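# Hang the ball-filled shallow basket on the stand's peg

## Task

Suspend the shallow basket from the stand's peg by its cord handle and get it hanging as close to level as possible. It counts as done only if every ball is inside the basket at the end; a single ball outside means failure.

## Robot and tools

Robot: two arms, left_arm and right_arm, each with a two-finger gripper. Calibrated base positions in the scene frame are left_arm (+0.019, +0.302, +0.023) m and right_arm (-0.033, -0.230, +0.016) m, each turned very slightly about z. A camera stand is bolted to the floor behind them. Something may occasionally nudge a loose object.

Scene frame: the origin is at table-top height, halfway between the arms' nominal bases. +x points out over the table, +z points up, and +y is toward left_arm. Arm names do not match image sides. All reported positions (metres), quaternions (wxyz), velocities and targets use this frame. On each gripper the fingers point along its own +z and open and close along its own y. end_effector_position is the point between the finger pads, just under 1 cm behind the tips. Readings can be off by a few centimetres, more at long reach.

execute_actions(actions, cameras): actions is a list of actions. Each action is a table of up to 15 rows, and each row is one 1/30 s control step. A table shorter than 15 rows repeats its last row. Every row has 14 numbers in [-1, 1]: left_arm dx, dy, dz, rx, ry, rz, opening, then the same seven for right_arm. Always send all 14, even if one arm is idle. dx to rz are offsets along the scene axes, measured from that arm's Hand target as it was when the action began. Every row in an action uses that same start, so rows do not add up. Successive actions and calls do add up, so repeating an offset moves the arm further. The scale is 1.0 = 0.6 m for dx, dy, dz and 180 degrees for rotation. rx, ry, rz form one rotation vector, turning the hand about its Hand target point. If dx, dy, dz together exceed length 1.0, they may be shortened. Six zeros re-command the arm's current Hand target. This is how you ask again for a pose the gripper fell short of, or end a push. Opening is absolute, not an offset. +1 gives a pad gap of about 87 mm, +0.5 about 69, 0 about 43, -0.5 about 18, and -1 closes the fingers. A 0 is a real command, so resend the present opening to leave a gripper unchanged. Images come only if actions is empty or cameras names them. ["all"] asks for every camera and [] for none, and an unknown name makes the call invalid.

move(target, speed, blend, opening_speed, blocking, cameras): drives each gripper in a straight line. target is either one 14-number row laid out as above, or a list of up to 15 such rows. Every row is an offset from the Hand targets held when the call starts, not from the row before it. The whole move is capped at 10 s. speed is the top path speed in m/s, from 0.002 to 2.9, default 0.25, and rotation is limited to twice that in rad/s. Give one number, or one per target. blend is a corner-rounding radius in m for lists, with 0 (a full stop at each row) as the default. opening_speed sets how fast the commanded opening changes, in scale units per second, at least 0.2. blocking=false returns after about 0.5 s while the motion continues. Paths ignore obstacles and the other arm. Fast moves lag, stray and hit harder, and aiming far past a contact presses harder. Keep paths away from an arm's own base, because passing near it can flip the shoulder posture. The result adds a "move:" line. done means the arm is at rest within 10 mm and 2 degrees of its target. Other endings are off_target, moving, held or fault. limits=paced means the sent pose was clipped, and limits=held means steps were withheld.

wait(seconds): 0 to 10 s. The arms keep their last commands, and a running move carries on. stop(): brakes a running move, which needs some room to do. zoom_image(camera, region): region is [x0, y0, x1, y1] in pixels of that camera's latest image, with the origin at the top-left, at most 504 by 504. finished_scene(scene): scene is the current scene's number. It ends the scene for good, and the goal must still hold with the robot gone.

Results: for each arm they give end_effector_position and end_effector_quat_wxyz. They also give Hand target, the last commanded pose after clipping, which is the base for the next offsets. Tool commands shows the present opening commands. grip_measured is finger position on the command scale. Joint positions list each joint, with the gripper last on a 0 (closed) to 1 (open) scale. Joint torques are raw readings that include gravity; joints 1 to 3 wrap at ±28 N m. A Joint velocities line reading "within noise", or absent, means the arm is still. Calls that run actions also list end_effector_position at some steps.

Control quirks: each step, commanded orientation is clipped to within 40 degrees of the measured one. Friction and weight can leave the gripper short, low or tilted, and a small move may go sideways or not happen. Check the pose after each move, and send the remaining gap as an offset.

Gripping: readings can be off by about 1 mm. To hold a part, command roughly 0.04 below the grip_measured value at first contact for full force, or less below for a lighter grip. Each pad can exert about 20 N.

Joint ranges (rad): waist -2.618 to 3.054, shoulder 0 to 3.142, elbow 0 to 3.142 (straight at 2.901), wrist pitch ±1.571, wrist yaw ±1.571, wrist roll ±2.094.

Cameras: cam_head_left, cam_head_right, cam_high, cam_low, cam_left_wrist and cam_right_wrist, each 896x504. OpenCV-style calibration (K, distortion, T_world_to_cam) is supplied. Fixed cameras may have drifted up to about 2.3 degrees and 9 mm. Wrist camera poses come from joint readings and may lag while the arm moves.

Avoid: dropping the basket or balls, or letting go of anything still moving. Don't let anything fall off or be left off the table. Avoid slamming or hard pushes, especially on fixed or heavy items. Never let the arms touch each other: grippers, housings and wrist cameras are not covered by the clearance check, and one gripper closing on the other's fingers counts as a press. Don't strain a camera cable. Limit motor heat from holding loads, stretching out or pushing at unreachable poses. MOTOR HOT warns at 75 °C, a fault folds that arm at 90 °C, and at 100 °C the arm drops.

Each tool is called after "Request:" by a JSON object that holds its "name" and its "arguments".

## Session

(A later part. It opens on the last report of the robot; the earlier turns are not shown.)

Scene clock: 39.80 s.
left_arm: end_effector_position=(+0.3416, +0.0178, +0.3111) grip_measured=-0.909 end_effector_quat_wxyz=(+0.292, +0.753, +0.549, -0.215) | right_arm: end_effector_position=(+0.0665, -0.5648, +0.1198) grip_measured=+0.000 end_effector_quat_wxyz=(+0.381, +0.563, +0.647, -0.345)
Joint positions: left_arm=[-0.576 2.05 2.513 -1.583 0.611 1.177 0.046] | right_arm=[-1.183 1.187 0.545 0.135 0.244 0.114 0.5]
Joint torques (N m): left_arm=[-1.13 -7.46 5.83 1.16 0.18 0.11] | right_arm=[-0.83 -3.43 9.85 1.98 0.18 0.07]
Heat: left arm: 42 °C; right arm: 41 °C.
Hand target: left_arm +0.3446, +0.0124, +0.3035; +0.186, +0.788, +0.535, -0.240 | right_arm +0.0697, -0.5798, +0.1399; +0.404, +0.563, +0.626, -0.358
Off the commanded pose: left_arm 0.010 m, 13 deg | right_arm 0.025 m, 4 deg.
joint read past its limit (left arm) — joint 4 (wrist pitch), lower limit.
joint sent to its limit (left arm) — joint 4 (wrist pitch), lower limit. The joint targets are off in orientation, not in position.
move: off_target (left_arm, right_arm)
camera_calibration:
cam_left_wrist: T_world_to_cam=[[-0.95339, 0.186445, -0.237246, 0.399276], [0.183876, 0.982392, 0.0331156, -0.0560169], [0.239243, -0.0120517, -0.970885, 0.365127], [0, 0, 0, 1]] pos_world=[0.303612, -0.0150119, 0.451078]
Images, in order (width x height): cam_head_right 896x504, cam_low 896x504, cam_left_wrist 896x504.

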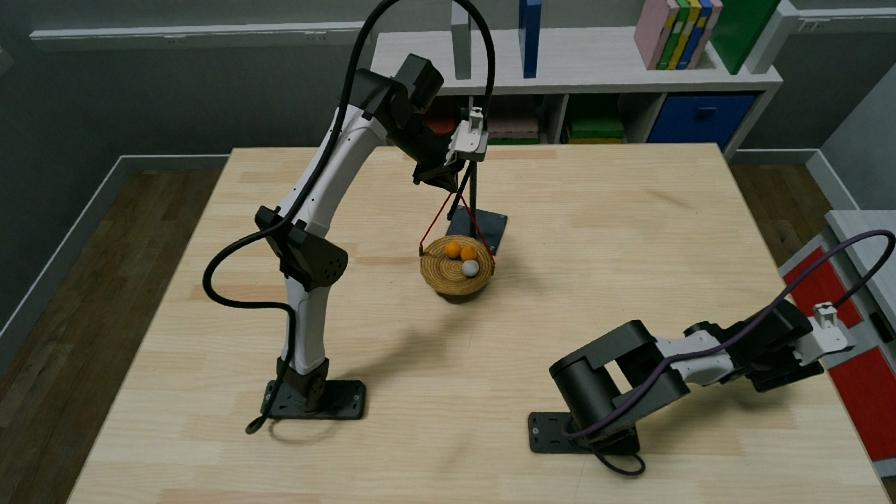

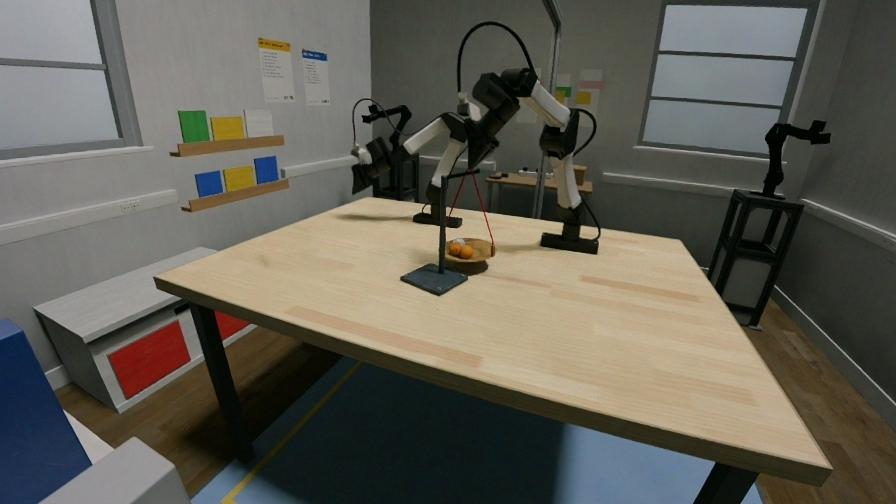

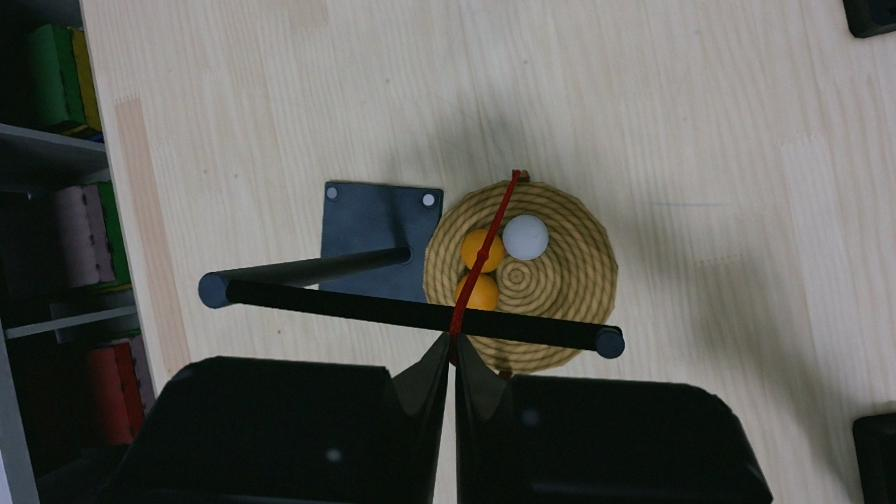

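Request:
{"name": "move", "arguments": {"target": [0,0.003,-0.03,0,0,0,-1,0,0,0,0,0,0,0], "speed": 0.03, "cameras": ["cam_low","cam_head_right","cam_head_left","cam_left_wrist"]}}

Request:
{"name": "zoom_image", "arguments": {"camera": "cam_low", "region": [420, 150, 520, 280]}}

Request:
{"name": "zoom_image", "arguments": {"camera": "cam_head_right", "region": [400, 140, 560, 300]}}

Request:
{"name": "zoom_image", "arguments": {"camera": "cam_head_left", "region": [400, 140, 560, 300]}}

Scene clock: 43.77 s.
left_arm: end_effector_position=(+0.3406, +0.0184, +0.3005) grip_measured=-0.909 end_effector_quat_wxyz=(+0.279, +0.761, +0.544, -0.218) | right_arm: end_effector_position=(+0.0665, -0.5648, +0.1198) grip_measured=+0.000 end_effector_quat_wxyz=(+0.381, +0.563, +0.647, -0.345)
Joint positions: left_arm=[-0.576 2.05 2.474 -1.582 0.613 1.207 0.046] | right_arm=[-1.183 1.187 0.545 0.135 0.244 0.114 0.5]
Joint torques (N m): left_arm=[-1.03 -6.71 4.67 1.09 0.11 0.1] | right_arm=[-0.83 -3.51 9.84 1.98 0.22 0.09]
Heat: left arm: 42 °C; right arm: 41 °C.
Hand target: left_arm +0.3446, +0.0143, +0.2854; +0.186, +0.788, +0.535, -0.240 | right_arm +0.0697, -0.5798, +0.1399; +0.404, +0.563, +0.626, -0.358
Off the commanded pose: left_arm 0.016 m, 11 deg | right_arm 0.025 m, 4 deg.
joint read past its limit (left arm) — joint 4 (wrist pitch), lower limit.
joint sent to its limit (left arm) — joint 4 (wrist pitch), lower limit. The joint targets are off in orientation, not in position.
move: off_target (left_arm, right_arm)
camera_calibration:
cam_left_wrist: T_world_to_cam=[[-0.951786, 0.212803, -0.220949, 0.389774], [0.207272, 0.977095, 0.0482015, -0.0684392], [0.226146, 0.0000809024, -0.974093, 0.360281], [0, 0, 0, 1]] pos_world=[0.303691, -0.0161027, 0.440367]
Images, in order (width x height): cam_head_left 896x504, cam_head_right 896x504, cam_low 896x504, cam_left_wrist 896x504.

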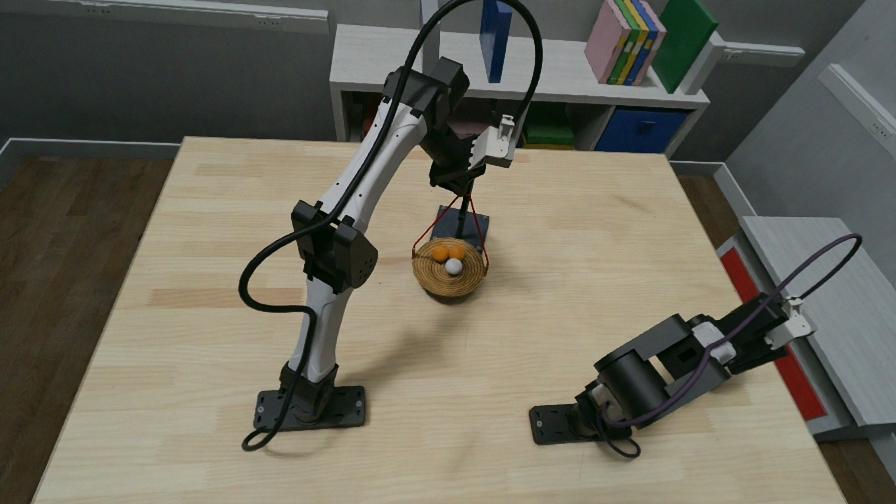

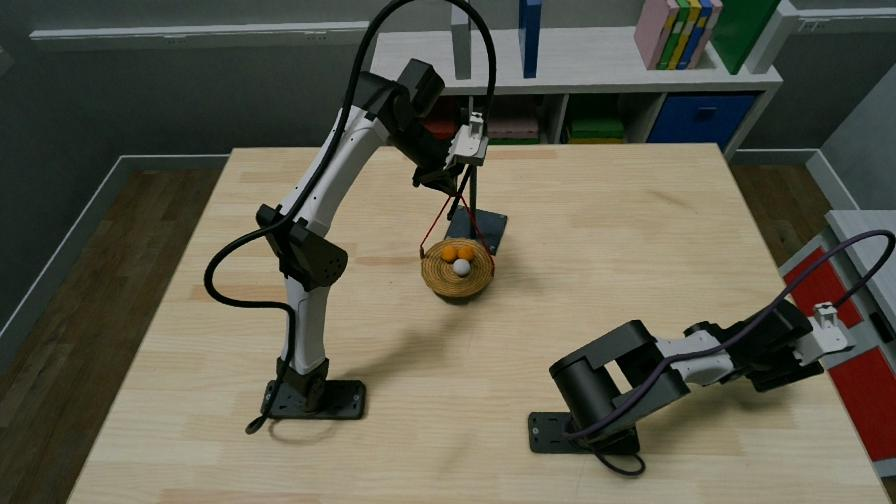

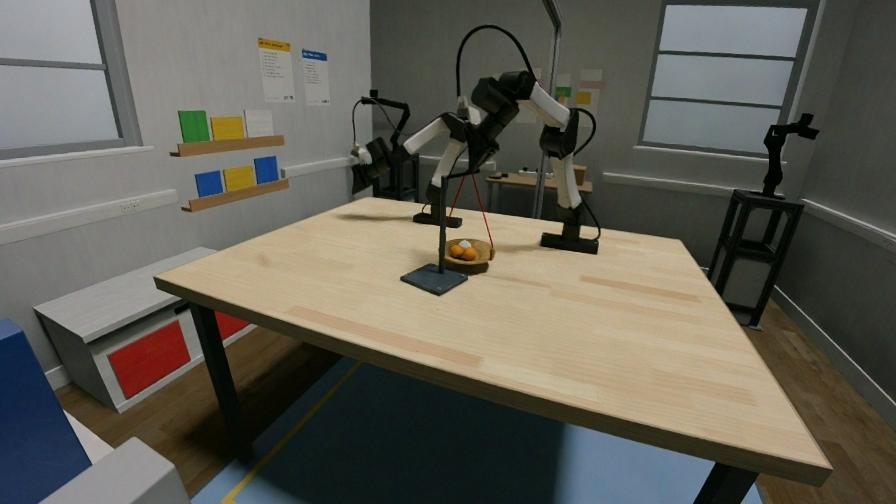

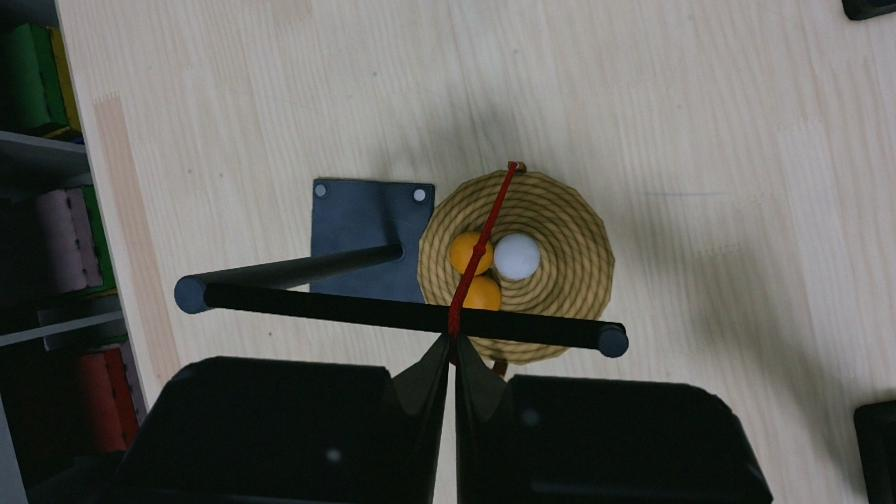

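Scaled by 3.877 from the camera's 896x504 image, which has a finer 1280x720 frame.

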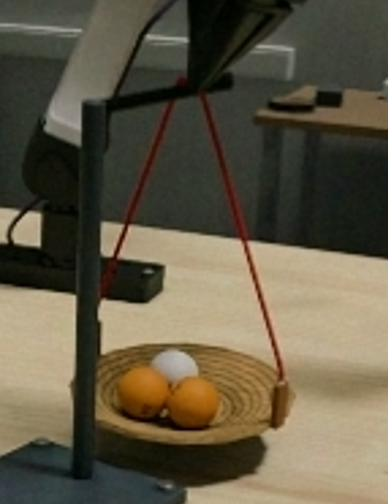

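Scaled by 3.150 from the camera's 896x504 image, which has a finer 1280x720 frame.

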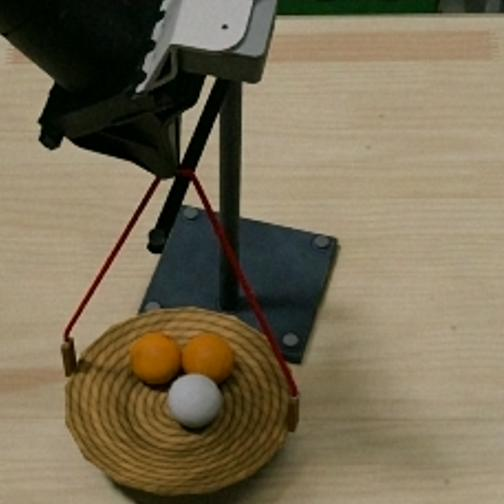

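Scaled by 3.150 from the camera's 896x504 image, which has a finer 1280x720 frame.

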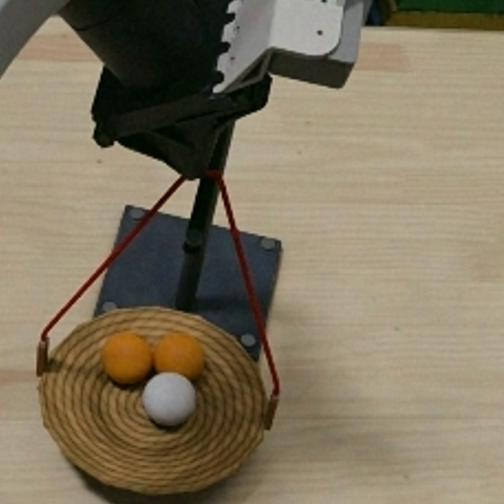

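Request:
{"name": "move", "arguments": {"target": [0.002,-0.006,-0.02,0,0,0,-1,0,0,0,0,0,0,0], "speed": 0.03, "cameras": ["cam_low","cam_head_right","cam_head_left","cam_left_wrist"]}}

Request:
{"name": "zoom_image", "arguments": {"camera": "cam_low", "region": [420, 150, 520, 280]}}

Request:
{"name": "zoom_image", "arguments": {"camera": "cam_head_right", "region": [400, 140, 560, 300]}}

Request:
{"name": "zoom_image", "arguments": {"camera": "cam_left_wrist", "region": [380, 220, 560, 400]}}

Scene clock: 47.13 s.
left_arm: end_effector_position=(+0.3408, +0.0183, +0.2996) grip_measured=-0.909 end_effector_quat_wxyz=(+0.279, +0.763, +0.541, -0.217) | right_arm: end_effector_position=(+0.0665, -0.5648, +0.1198) grip_measured=+0.000 end_effector_quat_wxyz=(+0.381, +0.563, +0.647, -0.345)
Joint positions: left_arm=[-0.576 2.05 2.47 -1.581 0.614 1.217 0.046] | right_arm=[-1.183 1.187 0.545 0.135 0.244 0.114 0.5]
Joint torques (N m): left_arm=[-1.61 -4.94 4.12 1.07 0.1 0.12] | right_arm=[-0.73 -3.43 9.8 1.95 0.2 0.11]
Heat: left arm: 42 °C; right arm: 42 °C.
Hand target: left_arm +0.3458, +0.0107, +0.2734; +0.186, +0.788, +0.535, -0.240 | right_arm +0.0697, -0.5798, +0.1399; +0.404, +0.563, +0.626, -0.358
Off the commanded pose: left_arm 0.028 m, 11 deg | right_arm 0.025 m, 4 deg.
joint read past its limit (left arm) — joint 4 (wrist pitch), lower limit.
joint sent to its limit (left arm) — joint 4 (wrist pitch), lower limit. The joint targets are off in orientation, not in position.
move: off_target (left_arm, right_arm)
camera_calibration:
cam_left_wrist: T_world_to_cam=[[-0.949294, 0.220403, -0.224195, 0.38985], [0.21473, 0.975408, 0.0496938, -0.071327], [0.229634, -0.000967389, -0.973277, 0.357988], [0, 0, 0, 1]] pos_world=[0.303192, -0.016005, 0.439368]
Images, in order (width x height): cam_head_left 896x504, cam_head_right 896x504, cam_low 896x504, cam_left_wrist 896x504.

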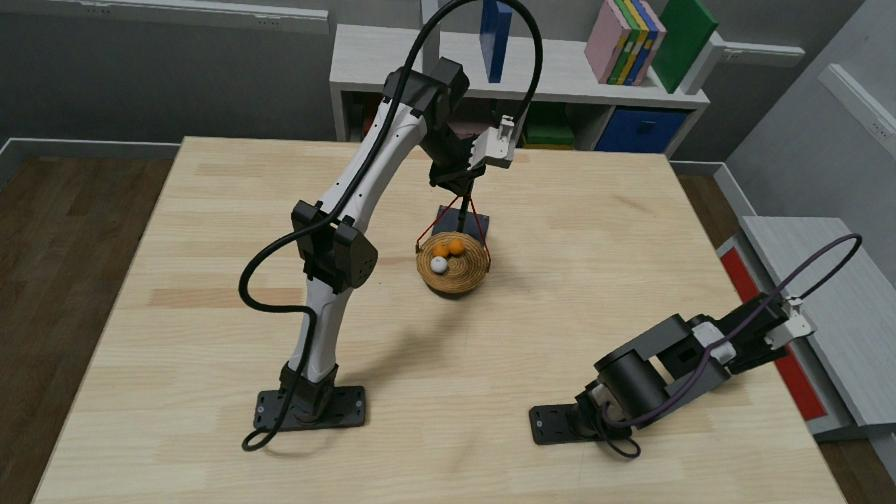

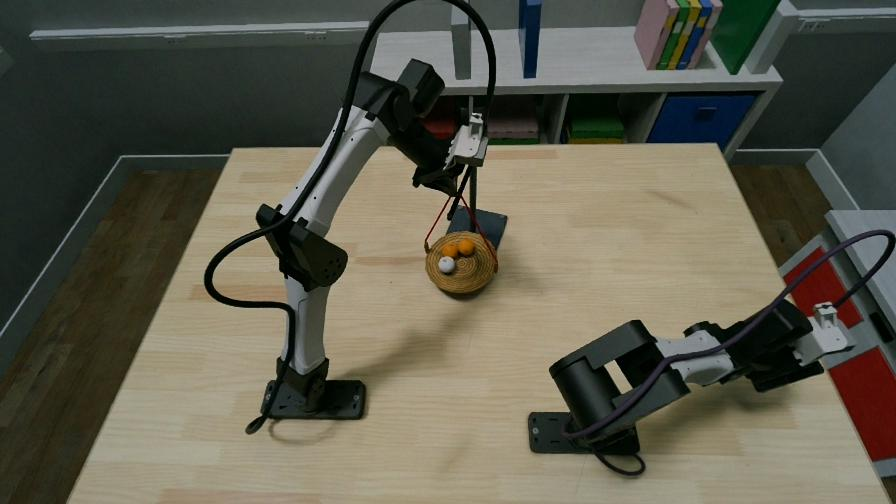

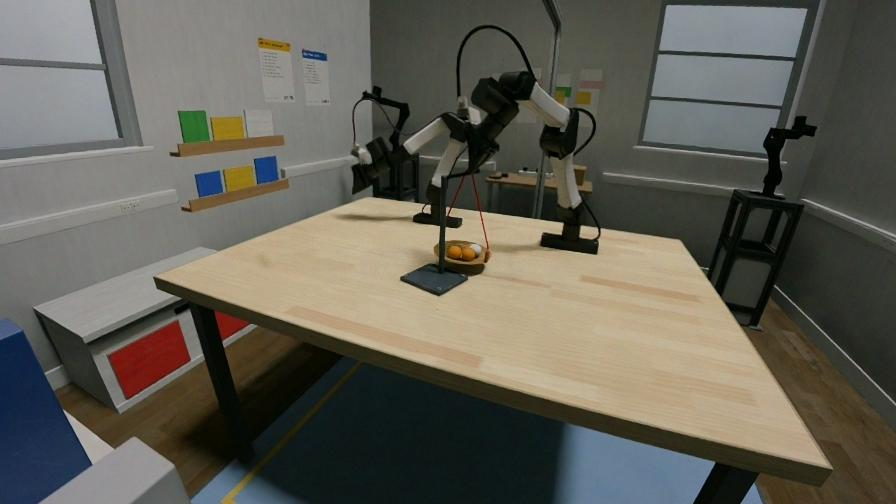

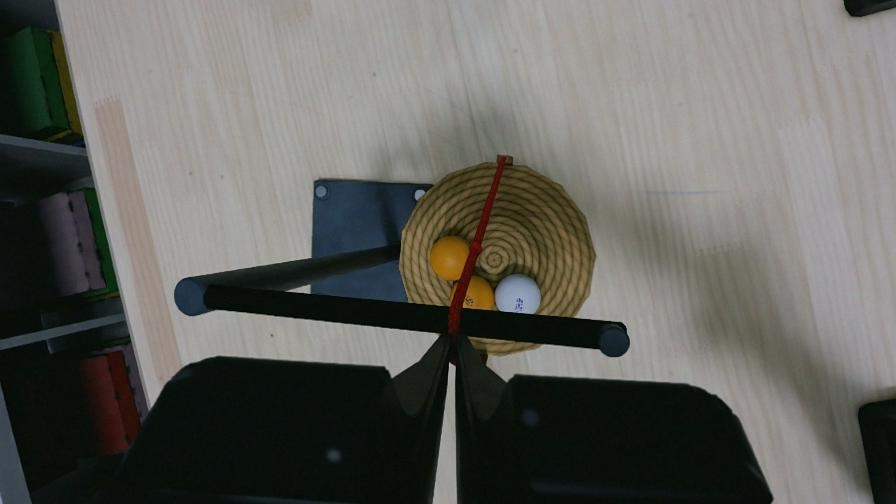

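Scaled by 3.877 from the camera's 896x504 image, which has a finer 1280x720 frame.

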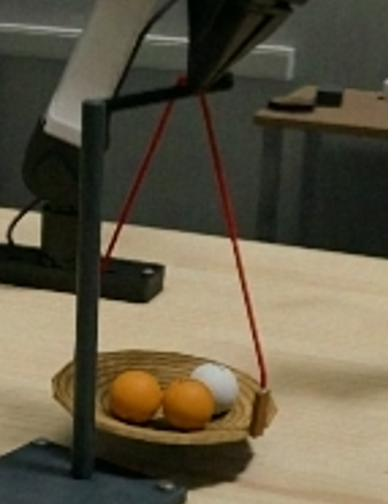

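Scaled by 3.150 from the camera's 896x504 image, which has a finer 1280x720 frame.

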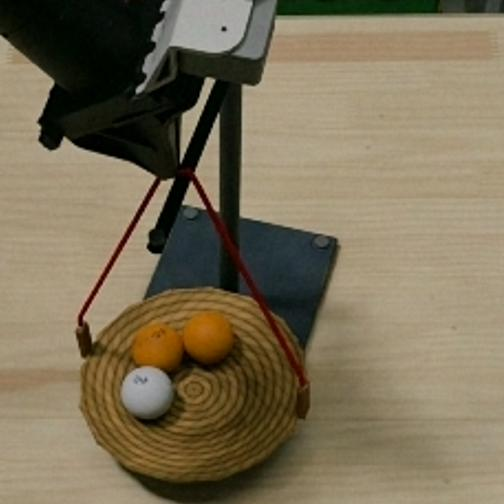

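Scaled by 2.800 from the camera's 896x504 image, which has a finer 1280x720 frame.

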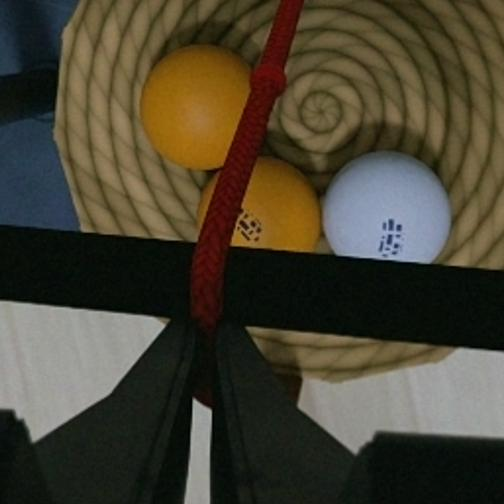

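Request:
{"name": "move", "arguments": {"target": [[0,0.008,0.06,0,0,0,-1,0,0,0,0,0,0,0],[0,-0.011,0.06,0,0,0,-1,0,0,0,0,0,0,0],[0,-0.011,0.03,0,0,0,-1,0,0,0,0,0,0,0]], "speed": 0.03, "cameras": ["cam_low","cam_head_right","cam_head_left","cam_left_wrist"]}}

Request:
{"name": "zoom_image", "arguments": {"camera": "cam_low", "region": [420, 150, 520, 280]}}

Request:
{"name": "zoom_image", "arguments": {"camera": "cam_head_right", "region": [400, 140, 560, 300]}}

Request:
{"name": "zoom_image", "arguments": {"camera": "cam_left_wrist", "region": [380, 220, 560, 400]}}

Scene clock: 57.60 s.
left_arm: end_effector_position=(+0.3438, +0.0100, +0.3051) grip_measured=-0.909 end_effector_quat_wxyz=(+0.288, +0.759, +0.544, -0.213) | right_arm: end_effector_position=(+0.0665, -0.5648, +0.1198) grip_measured=+0.000 end_effector_quat_wxyz=(+0.381, +0.563, +0.647, -0.345)
Joint positions: left_arm=[-0.592 2.079 2.535 -1.581 0.602 1.181 0.046] | right_arm=[-1.183 1.187 0.545 0.135 0.244 0.114 0.5]
Joint torques (N m): left_arm=[-1.18 -7.3 5.37 1.14 0.2 0.02] | right_arm=[-0.76 -3.38 9.95 1.97 0.19 0.12]
Heat: left arm: 42 °C; right arm: 43 °C.
Hand target: left_arm +0.3458, +0.0042, +0.2939; +0.202, +0.784, +0.536, -0.237 (not the last commanded pose) | right_arm +0.0697, -0.5798, +0.1399; +0.404, +0.563, +0.626, -0.358
Off the commanded pose: left_arm 0.015 m, 13 deg | right_arm 0.025 m, 4 deg.
joint read past its limit (left arm) — joint 4 (wrist pitch), lower limit.
joint sent to its limit (left arm) — joint 4 (wrist pitch), lower limit.
move: off_target (left_arm, right_arm; path cut at 10 s); path passed 2 of 3 targets
camera_calibration:
cam_left_wrist: T_world_to_cam=[[-0.94969, 0.20363, -0.23796, 0.400171], [0.199247, 0.979023, 0.0425944, -0.056677], [0.241642, -0.00696115, -0.970341, 0.357645], [0, 0, 0, 1]] pos_world=[0.30491, -0.023509, 0.444676]
Images, in order (width x height): cam_head_left 896x504, cam_head_right 896x504, cam_low 896x504, cam_left_wrist 896x504.

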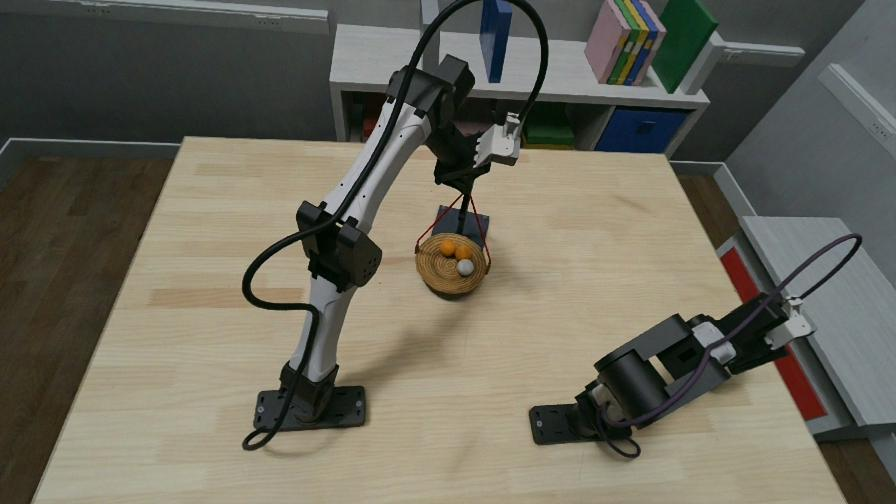

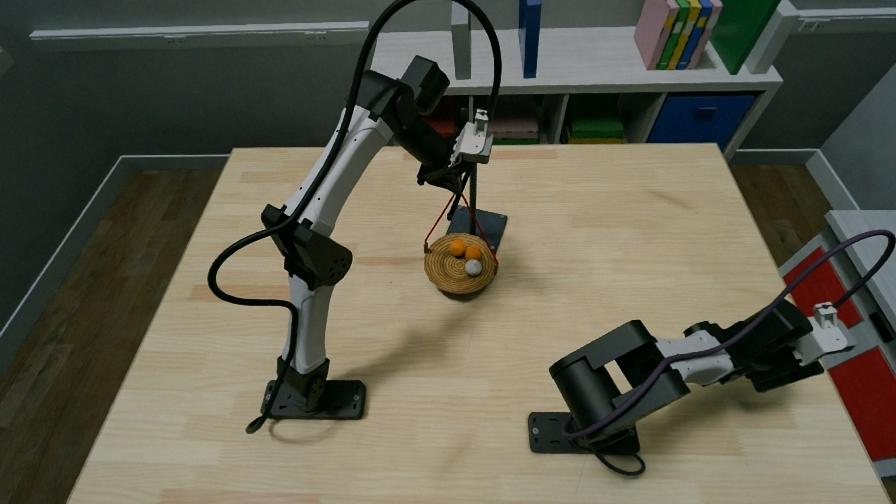

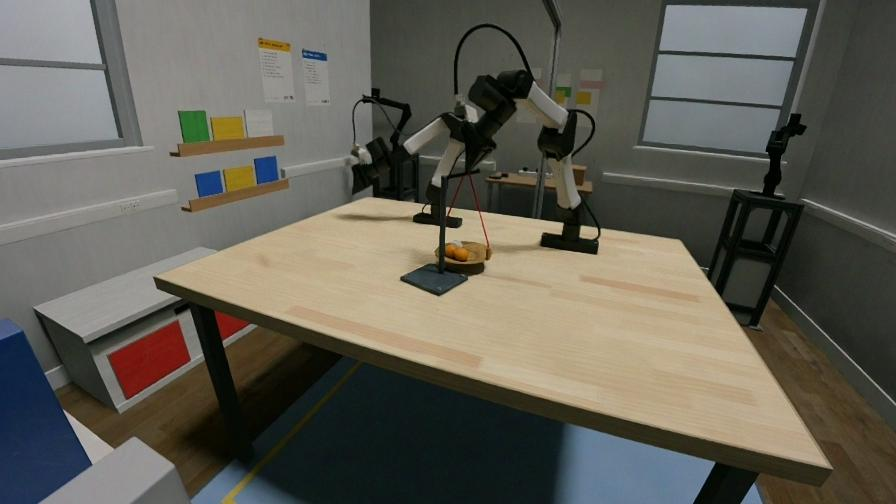

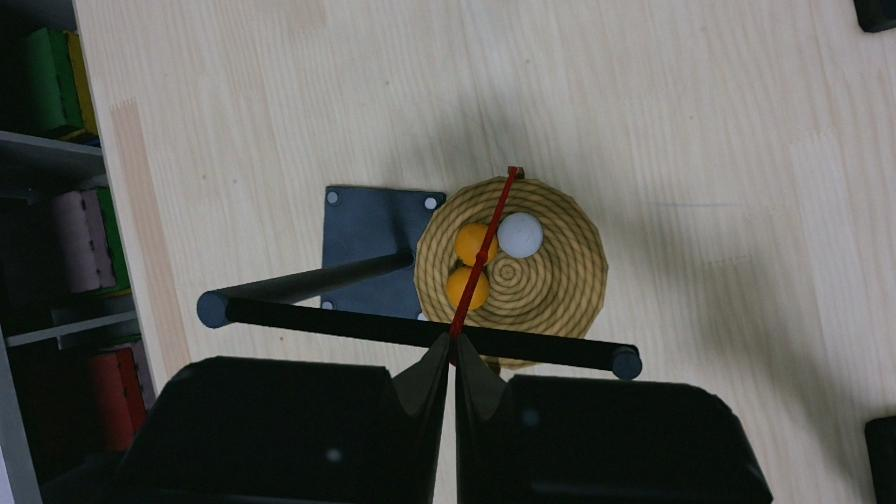

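Scaled by 3.877 from the camera's 896x504 image, which has a finer 1280x720 frame.

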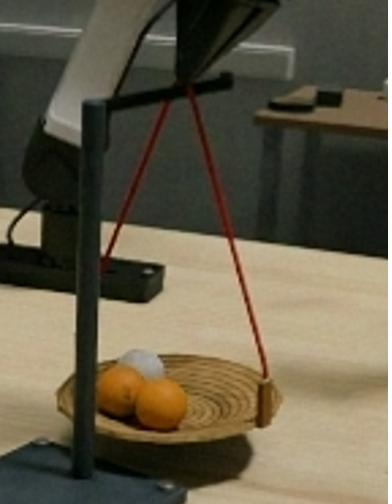

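Scaled by 3.150 from the camera's 896x504 image, which has a finer 1280x720 frame.

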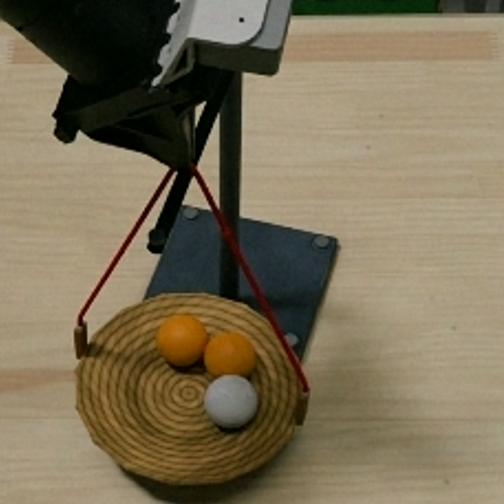

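Scaled by 2.800 from the camera's 896x504 image, which has a finer 1280x720 frame.

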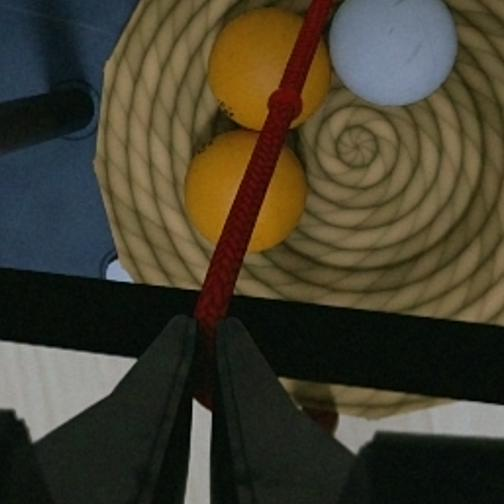

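Request:
{"name": "move", "arguments": {"target": [[0,0.006,-0.018,0,0,0,-1,0,0,0,0,0,0,0],[0,0.006,-0.018,0,0,0,-0.5,0,0,0,0,0,0,0]], "speed": 0.03, "opening_speed": 0.3, "cameras": ["cam_low","cam_head_right","cam_head_left","cam_left_wrist"]}}

Request:
{"name": "zoom_image", "arguments": {"camera": "cam_low", "region": [420, 150, 520, 280]}}

Request:
{"name": "zoom_image", "arguments": {"camera": "cam_head_right", "region": [400, 140, 560, 300]}}

Request:
{"name": "zoom_image", "arguments": {"camera": "cam_head_left", "region": [400, 140, 560, 300]}}

Scene clock: 62.63 s.
left_arm: end_effector_position=(+0.3496, +0.0071, +0.3048) grip_measured=-0.501 end_effector_quat_wxyz=(+0.298, +0.765, +0.532, -0.208) | right_arm: end_effector_position=(+0.0665, -0.5648, +0.1198) grip_measured=+0.000 end_effector_quat_wxyz=(+0.381, +0.563, +0.647, -0.345)
Joint positions: left_arm=[-0.589 2.077 2.52 -1.55 0.606 1.204 0.25] | right_arm=[-1.183 1.187 0.545 0.135 0.244 0.114 0.5]
Joint torques (N m): left_arm=[-0.84 -7.28 2.93 0.82 0.16 0.01] | right_arm=[-0.87 -3.48 9.81 1.99 0.23 0.12]
Heat: left arm: 42 °C; right arm: 43 °C.
Hand target: left_arm +0.3458, +0.0078, +0.2832; +0.202, +0.784, +0.537, -0.237 | right_arm +0.0697, -0.5798, +0.1399; +0.404, +0.563, +0.626, -0.358
Off the commanded pose: left_arm 0.022 m, 12 deg | right_arm 0.025 m, 4 deg.
joint sent to its limit (left arm) — joint 4 (wrist pitch), lower limit. The joint targets are off in orientation, not in position.
move: off_target (left_arm, right_arm); target 2's new opening was sent with left_arm's hand 0.020 m and 10 deg from that target
camera_calibration:
cam_left_wrist: T_world_to_cam=[[-0.93937, 0.215304, -0.266887, 0.41137], [0.213441, 0.97628, 0.0363318, -0.0579485], [0.268379, -0.0228358, -0.963043, 0.34453], [0, 0, 0, 1]] pos_world=[0.306333, -0.0241281, 0.443692]
Images, in order (width x height): cam_head_left 896x504, cam_head_right 896x504, cam_low 896x504, cam_left_wrist 896x504.

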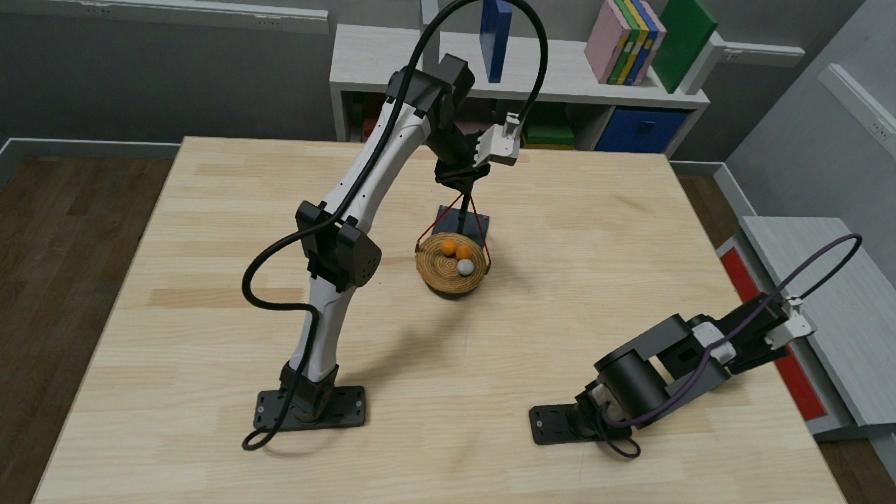

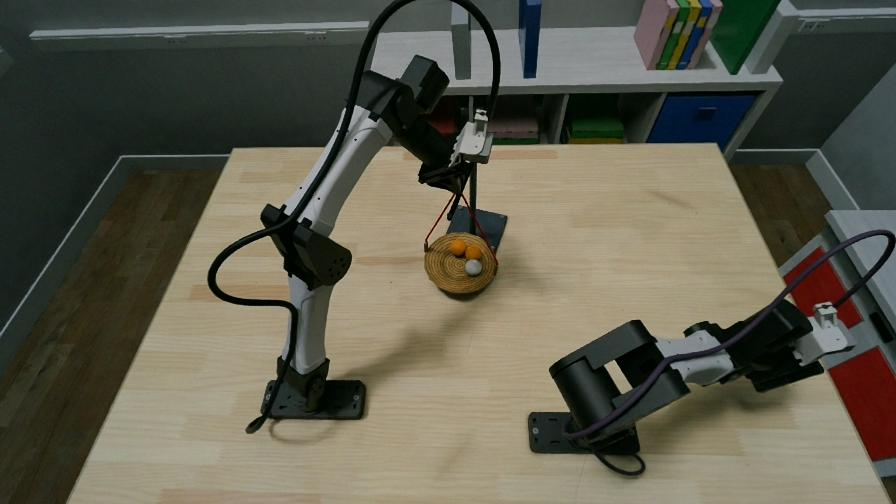

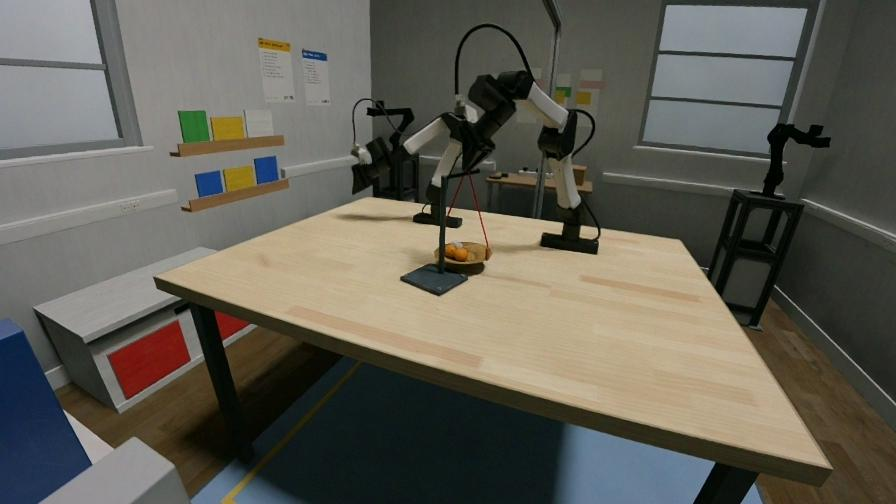

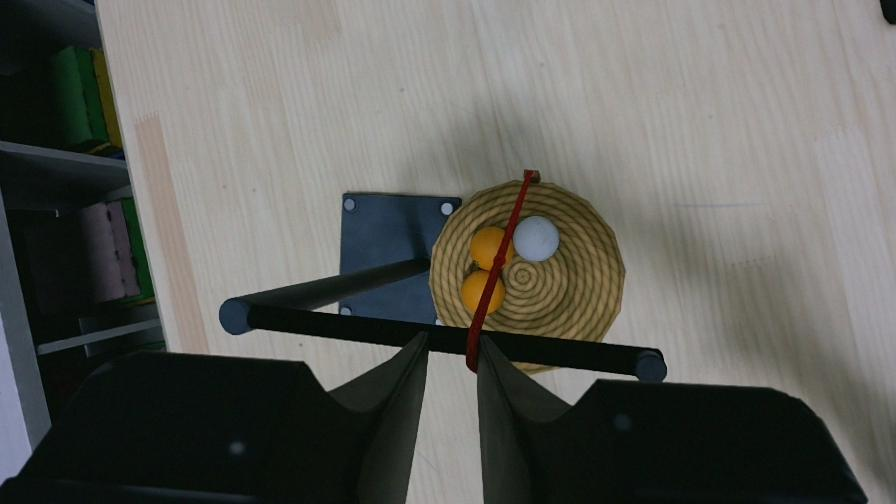

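Scaled by 3.877 from the camera's 896x504 image, which has a finer 1280x720 frame.

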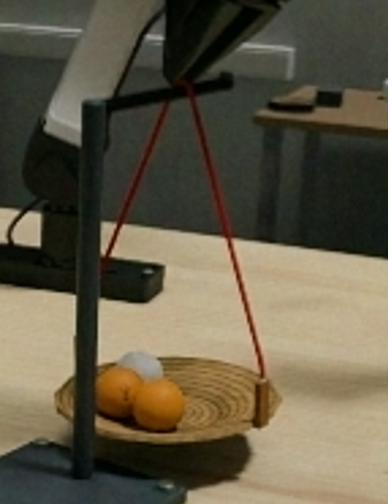

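Scaled by 3.150 from the camera's 896x504 image, which has a finer 1280x720 frame.

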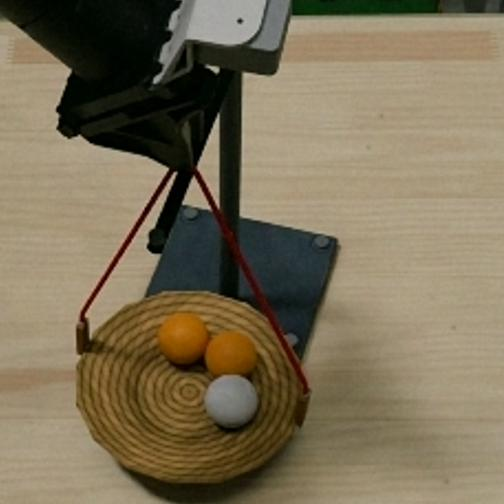

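Scaled by 3.150 from the camera's 896x504 image, which has a finer 1280x720 frame.

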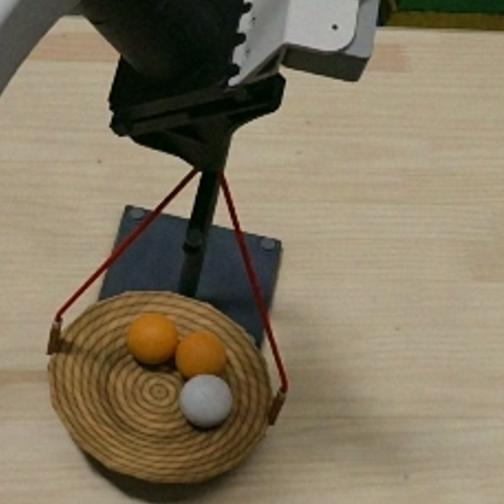

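Request:
{"name": "move", "arguments": {"target": [[0,0,0,0,0,0,-1,0,0,0,0,0,0,0],[0,0,0.055,0,0,0,-1,0,0,0,0,0,0,0],[0,0.006,0.055,0,0,0,-1,0,0,0,0,0,0,0],[0,0.006,0.015,0,0,0,-1,0,0,0,0,0,0,0]], "speed": 0.05, "blend": [0,0.002,0.002,0], "opening_speed": 0.8, "cameras": ["cam_low","cam_head_right","cam_head_left","cam_left_wrist"]}}

Request:
{"name": "zoom_image", "arguments": {"camera": "cam_head_right", "region": [400, 140, 560, 300]}}

Request:
{"name": "zoom_image", "arguments": {"camera": "cam_head_left", "region": [400, 140, 560, 300]}}

Request:
{"name": "zoom_image", "arguments": {"camera": "cam_low", "region": [420, 150, 520, 280]}}

Scene clock: 66.93 s.
left_arm: end_effector_position=(+0.3439, +0.0092, +0.3034) grip_measured=-0.906 end_effector_quat_wxyz=(+0.288, +0.760, +0.540, -0.219) | right_arm: end_effector_position=(+0.0665, -0.5648, +0.1198) grip_measured=+0.000 end_effector_quat_wxyz=(+0.381, +0.563, +0.647, -0.345)
Joint positions: left_arm=[-0.588 2.077 2.519 -1.573 0.617 1.191 0.047] | right_arm=[-1.183 1.187 0.545 0.135 0.244 0.114 0.5]
Joint torques (N m): left_arm=[-0.08 -8.55 3.6 1.03 0.08 0.07] | right_arm=[-0.83 -3.4 9.89 1.98 0.2 0.12]
Heat: left arm: 42 °C; right arm: 44 °C.
Hand target: left_arm +0.3457, +0.0113, +0.2921; +0.202, +0.784, +0.536, -0.237 | right_arm +0.0697, -0.5798, +0.1399; +0.404, +0.563, +0.626, -0.358
Off the commanded pose: left_arm 0.012 m, 11 deg | right_arm 0.025 m, 4 deg.
joint sent to its limit (left arm) — joint 4 (wrist pitch), lower limit. The joint targets are off in orientation, not in position.
move: off_target (left_arm, right_arm); blend cut to 0.0018 m at target 2, 0.0018 m at target 3
camera_calibration:
cam_left_wrist: T_world_to_cam=[[-0.948967, 0.210692, -0.234673, 0.398767], [0.208725, 0.977401, 0.0334855, -0.0563067], [0.236425, -0.0172054, -0.971497, 0.358118], [0, 0, 0, 1]] pos_world=[0.305501, -0.0228213, 0.443377]
Images, in order (width x height): cam_head_left 896x504, cam_head_right 896x504, cam_low 896x504, cam_left_wrist 896x504.

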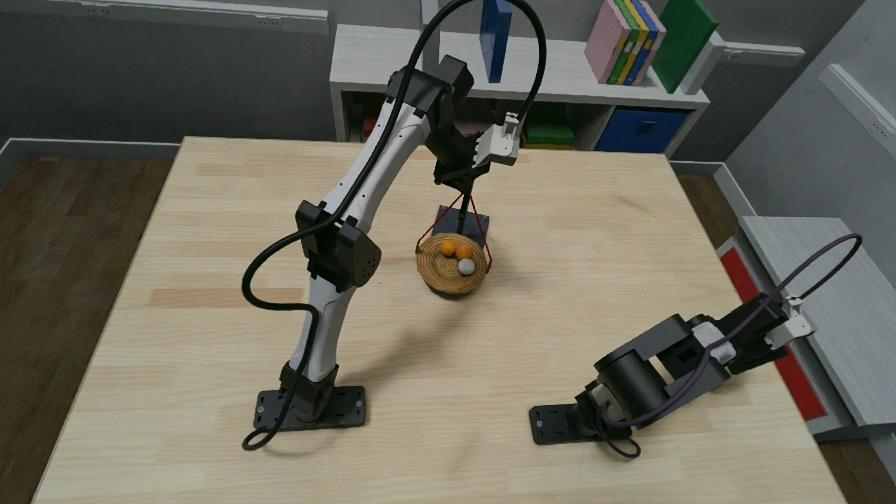

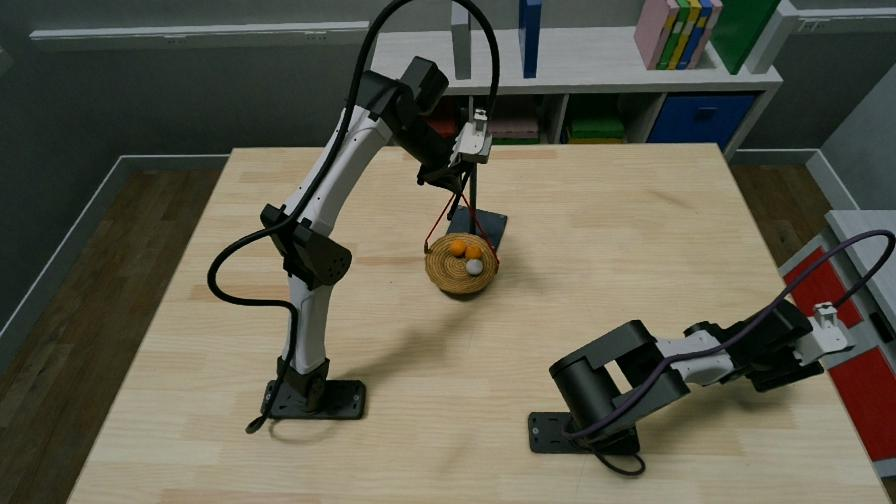

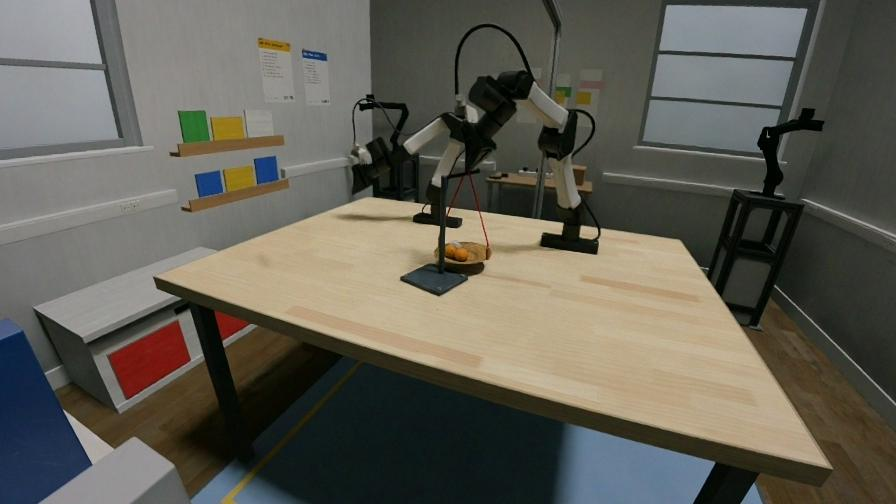

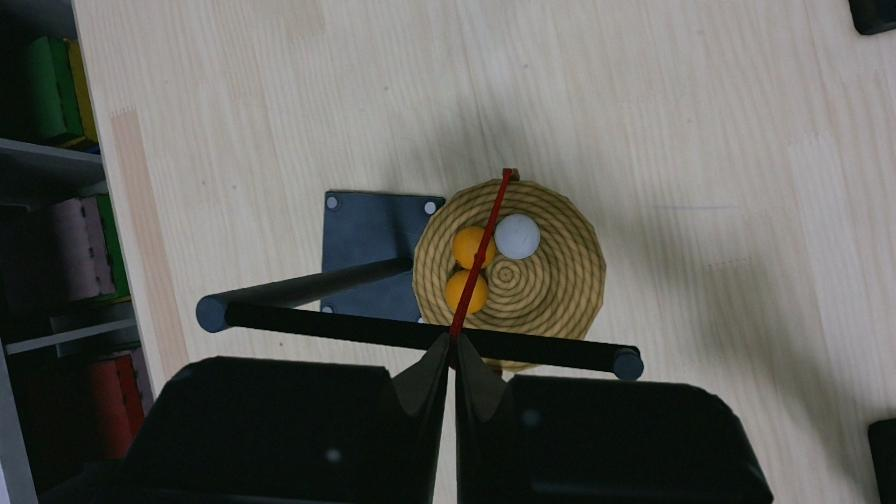

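Scaled by 3.150 from the camera's 896x504 image, which has a finer 1280x720 frame.

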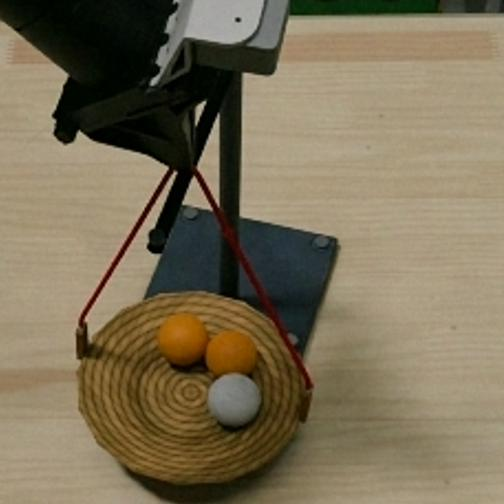

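Scaled by 3.150 from the camera's 896x504 image, which has a finer 1280x720 frame.

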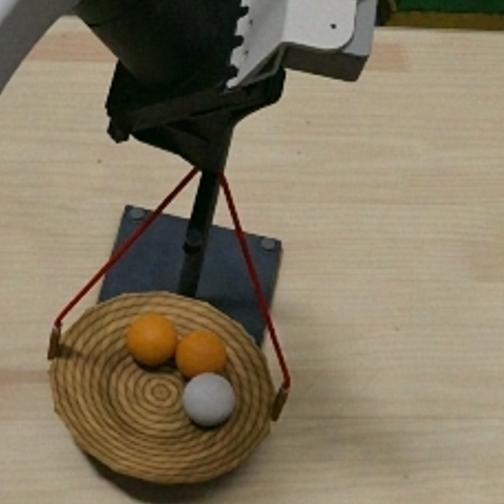

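Scaled by 3.877 from the camera's 896x504 image, which has a finer 1280x720 frame.

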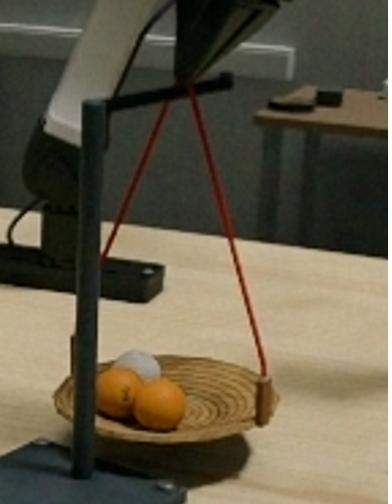

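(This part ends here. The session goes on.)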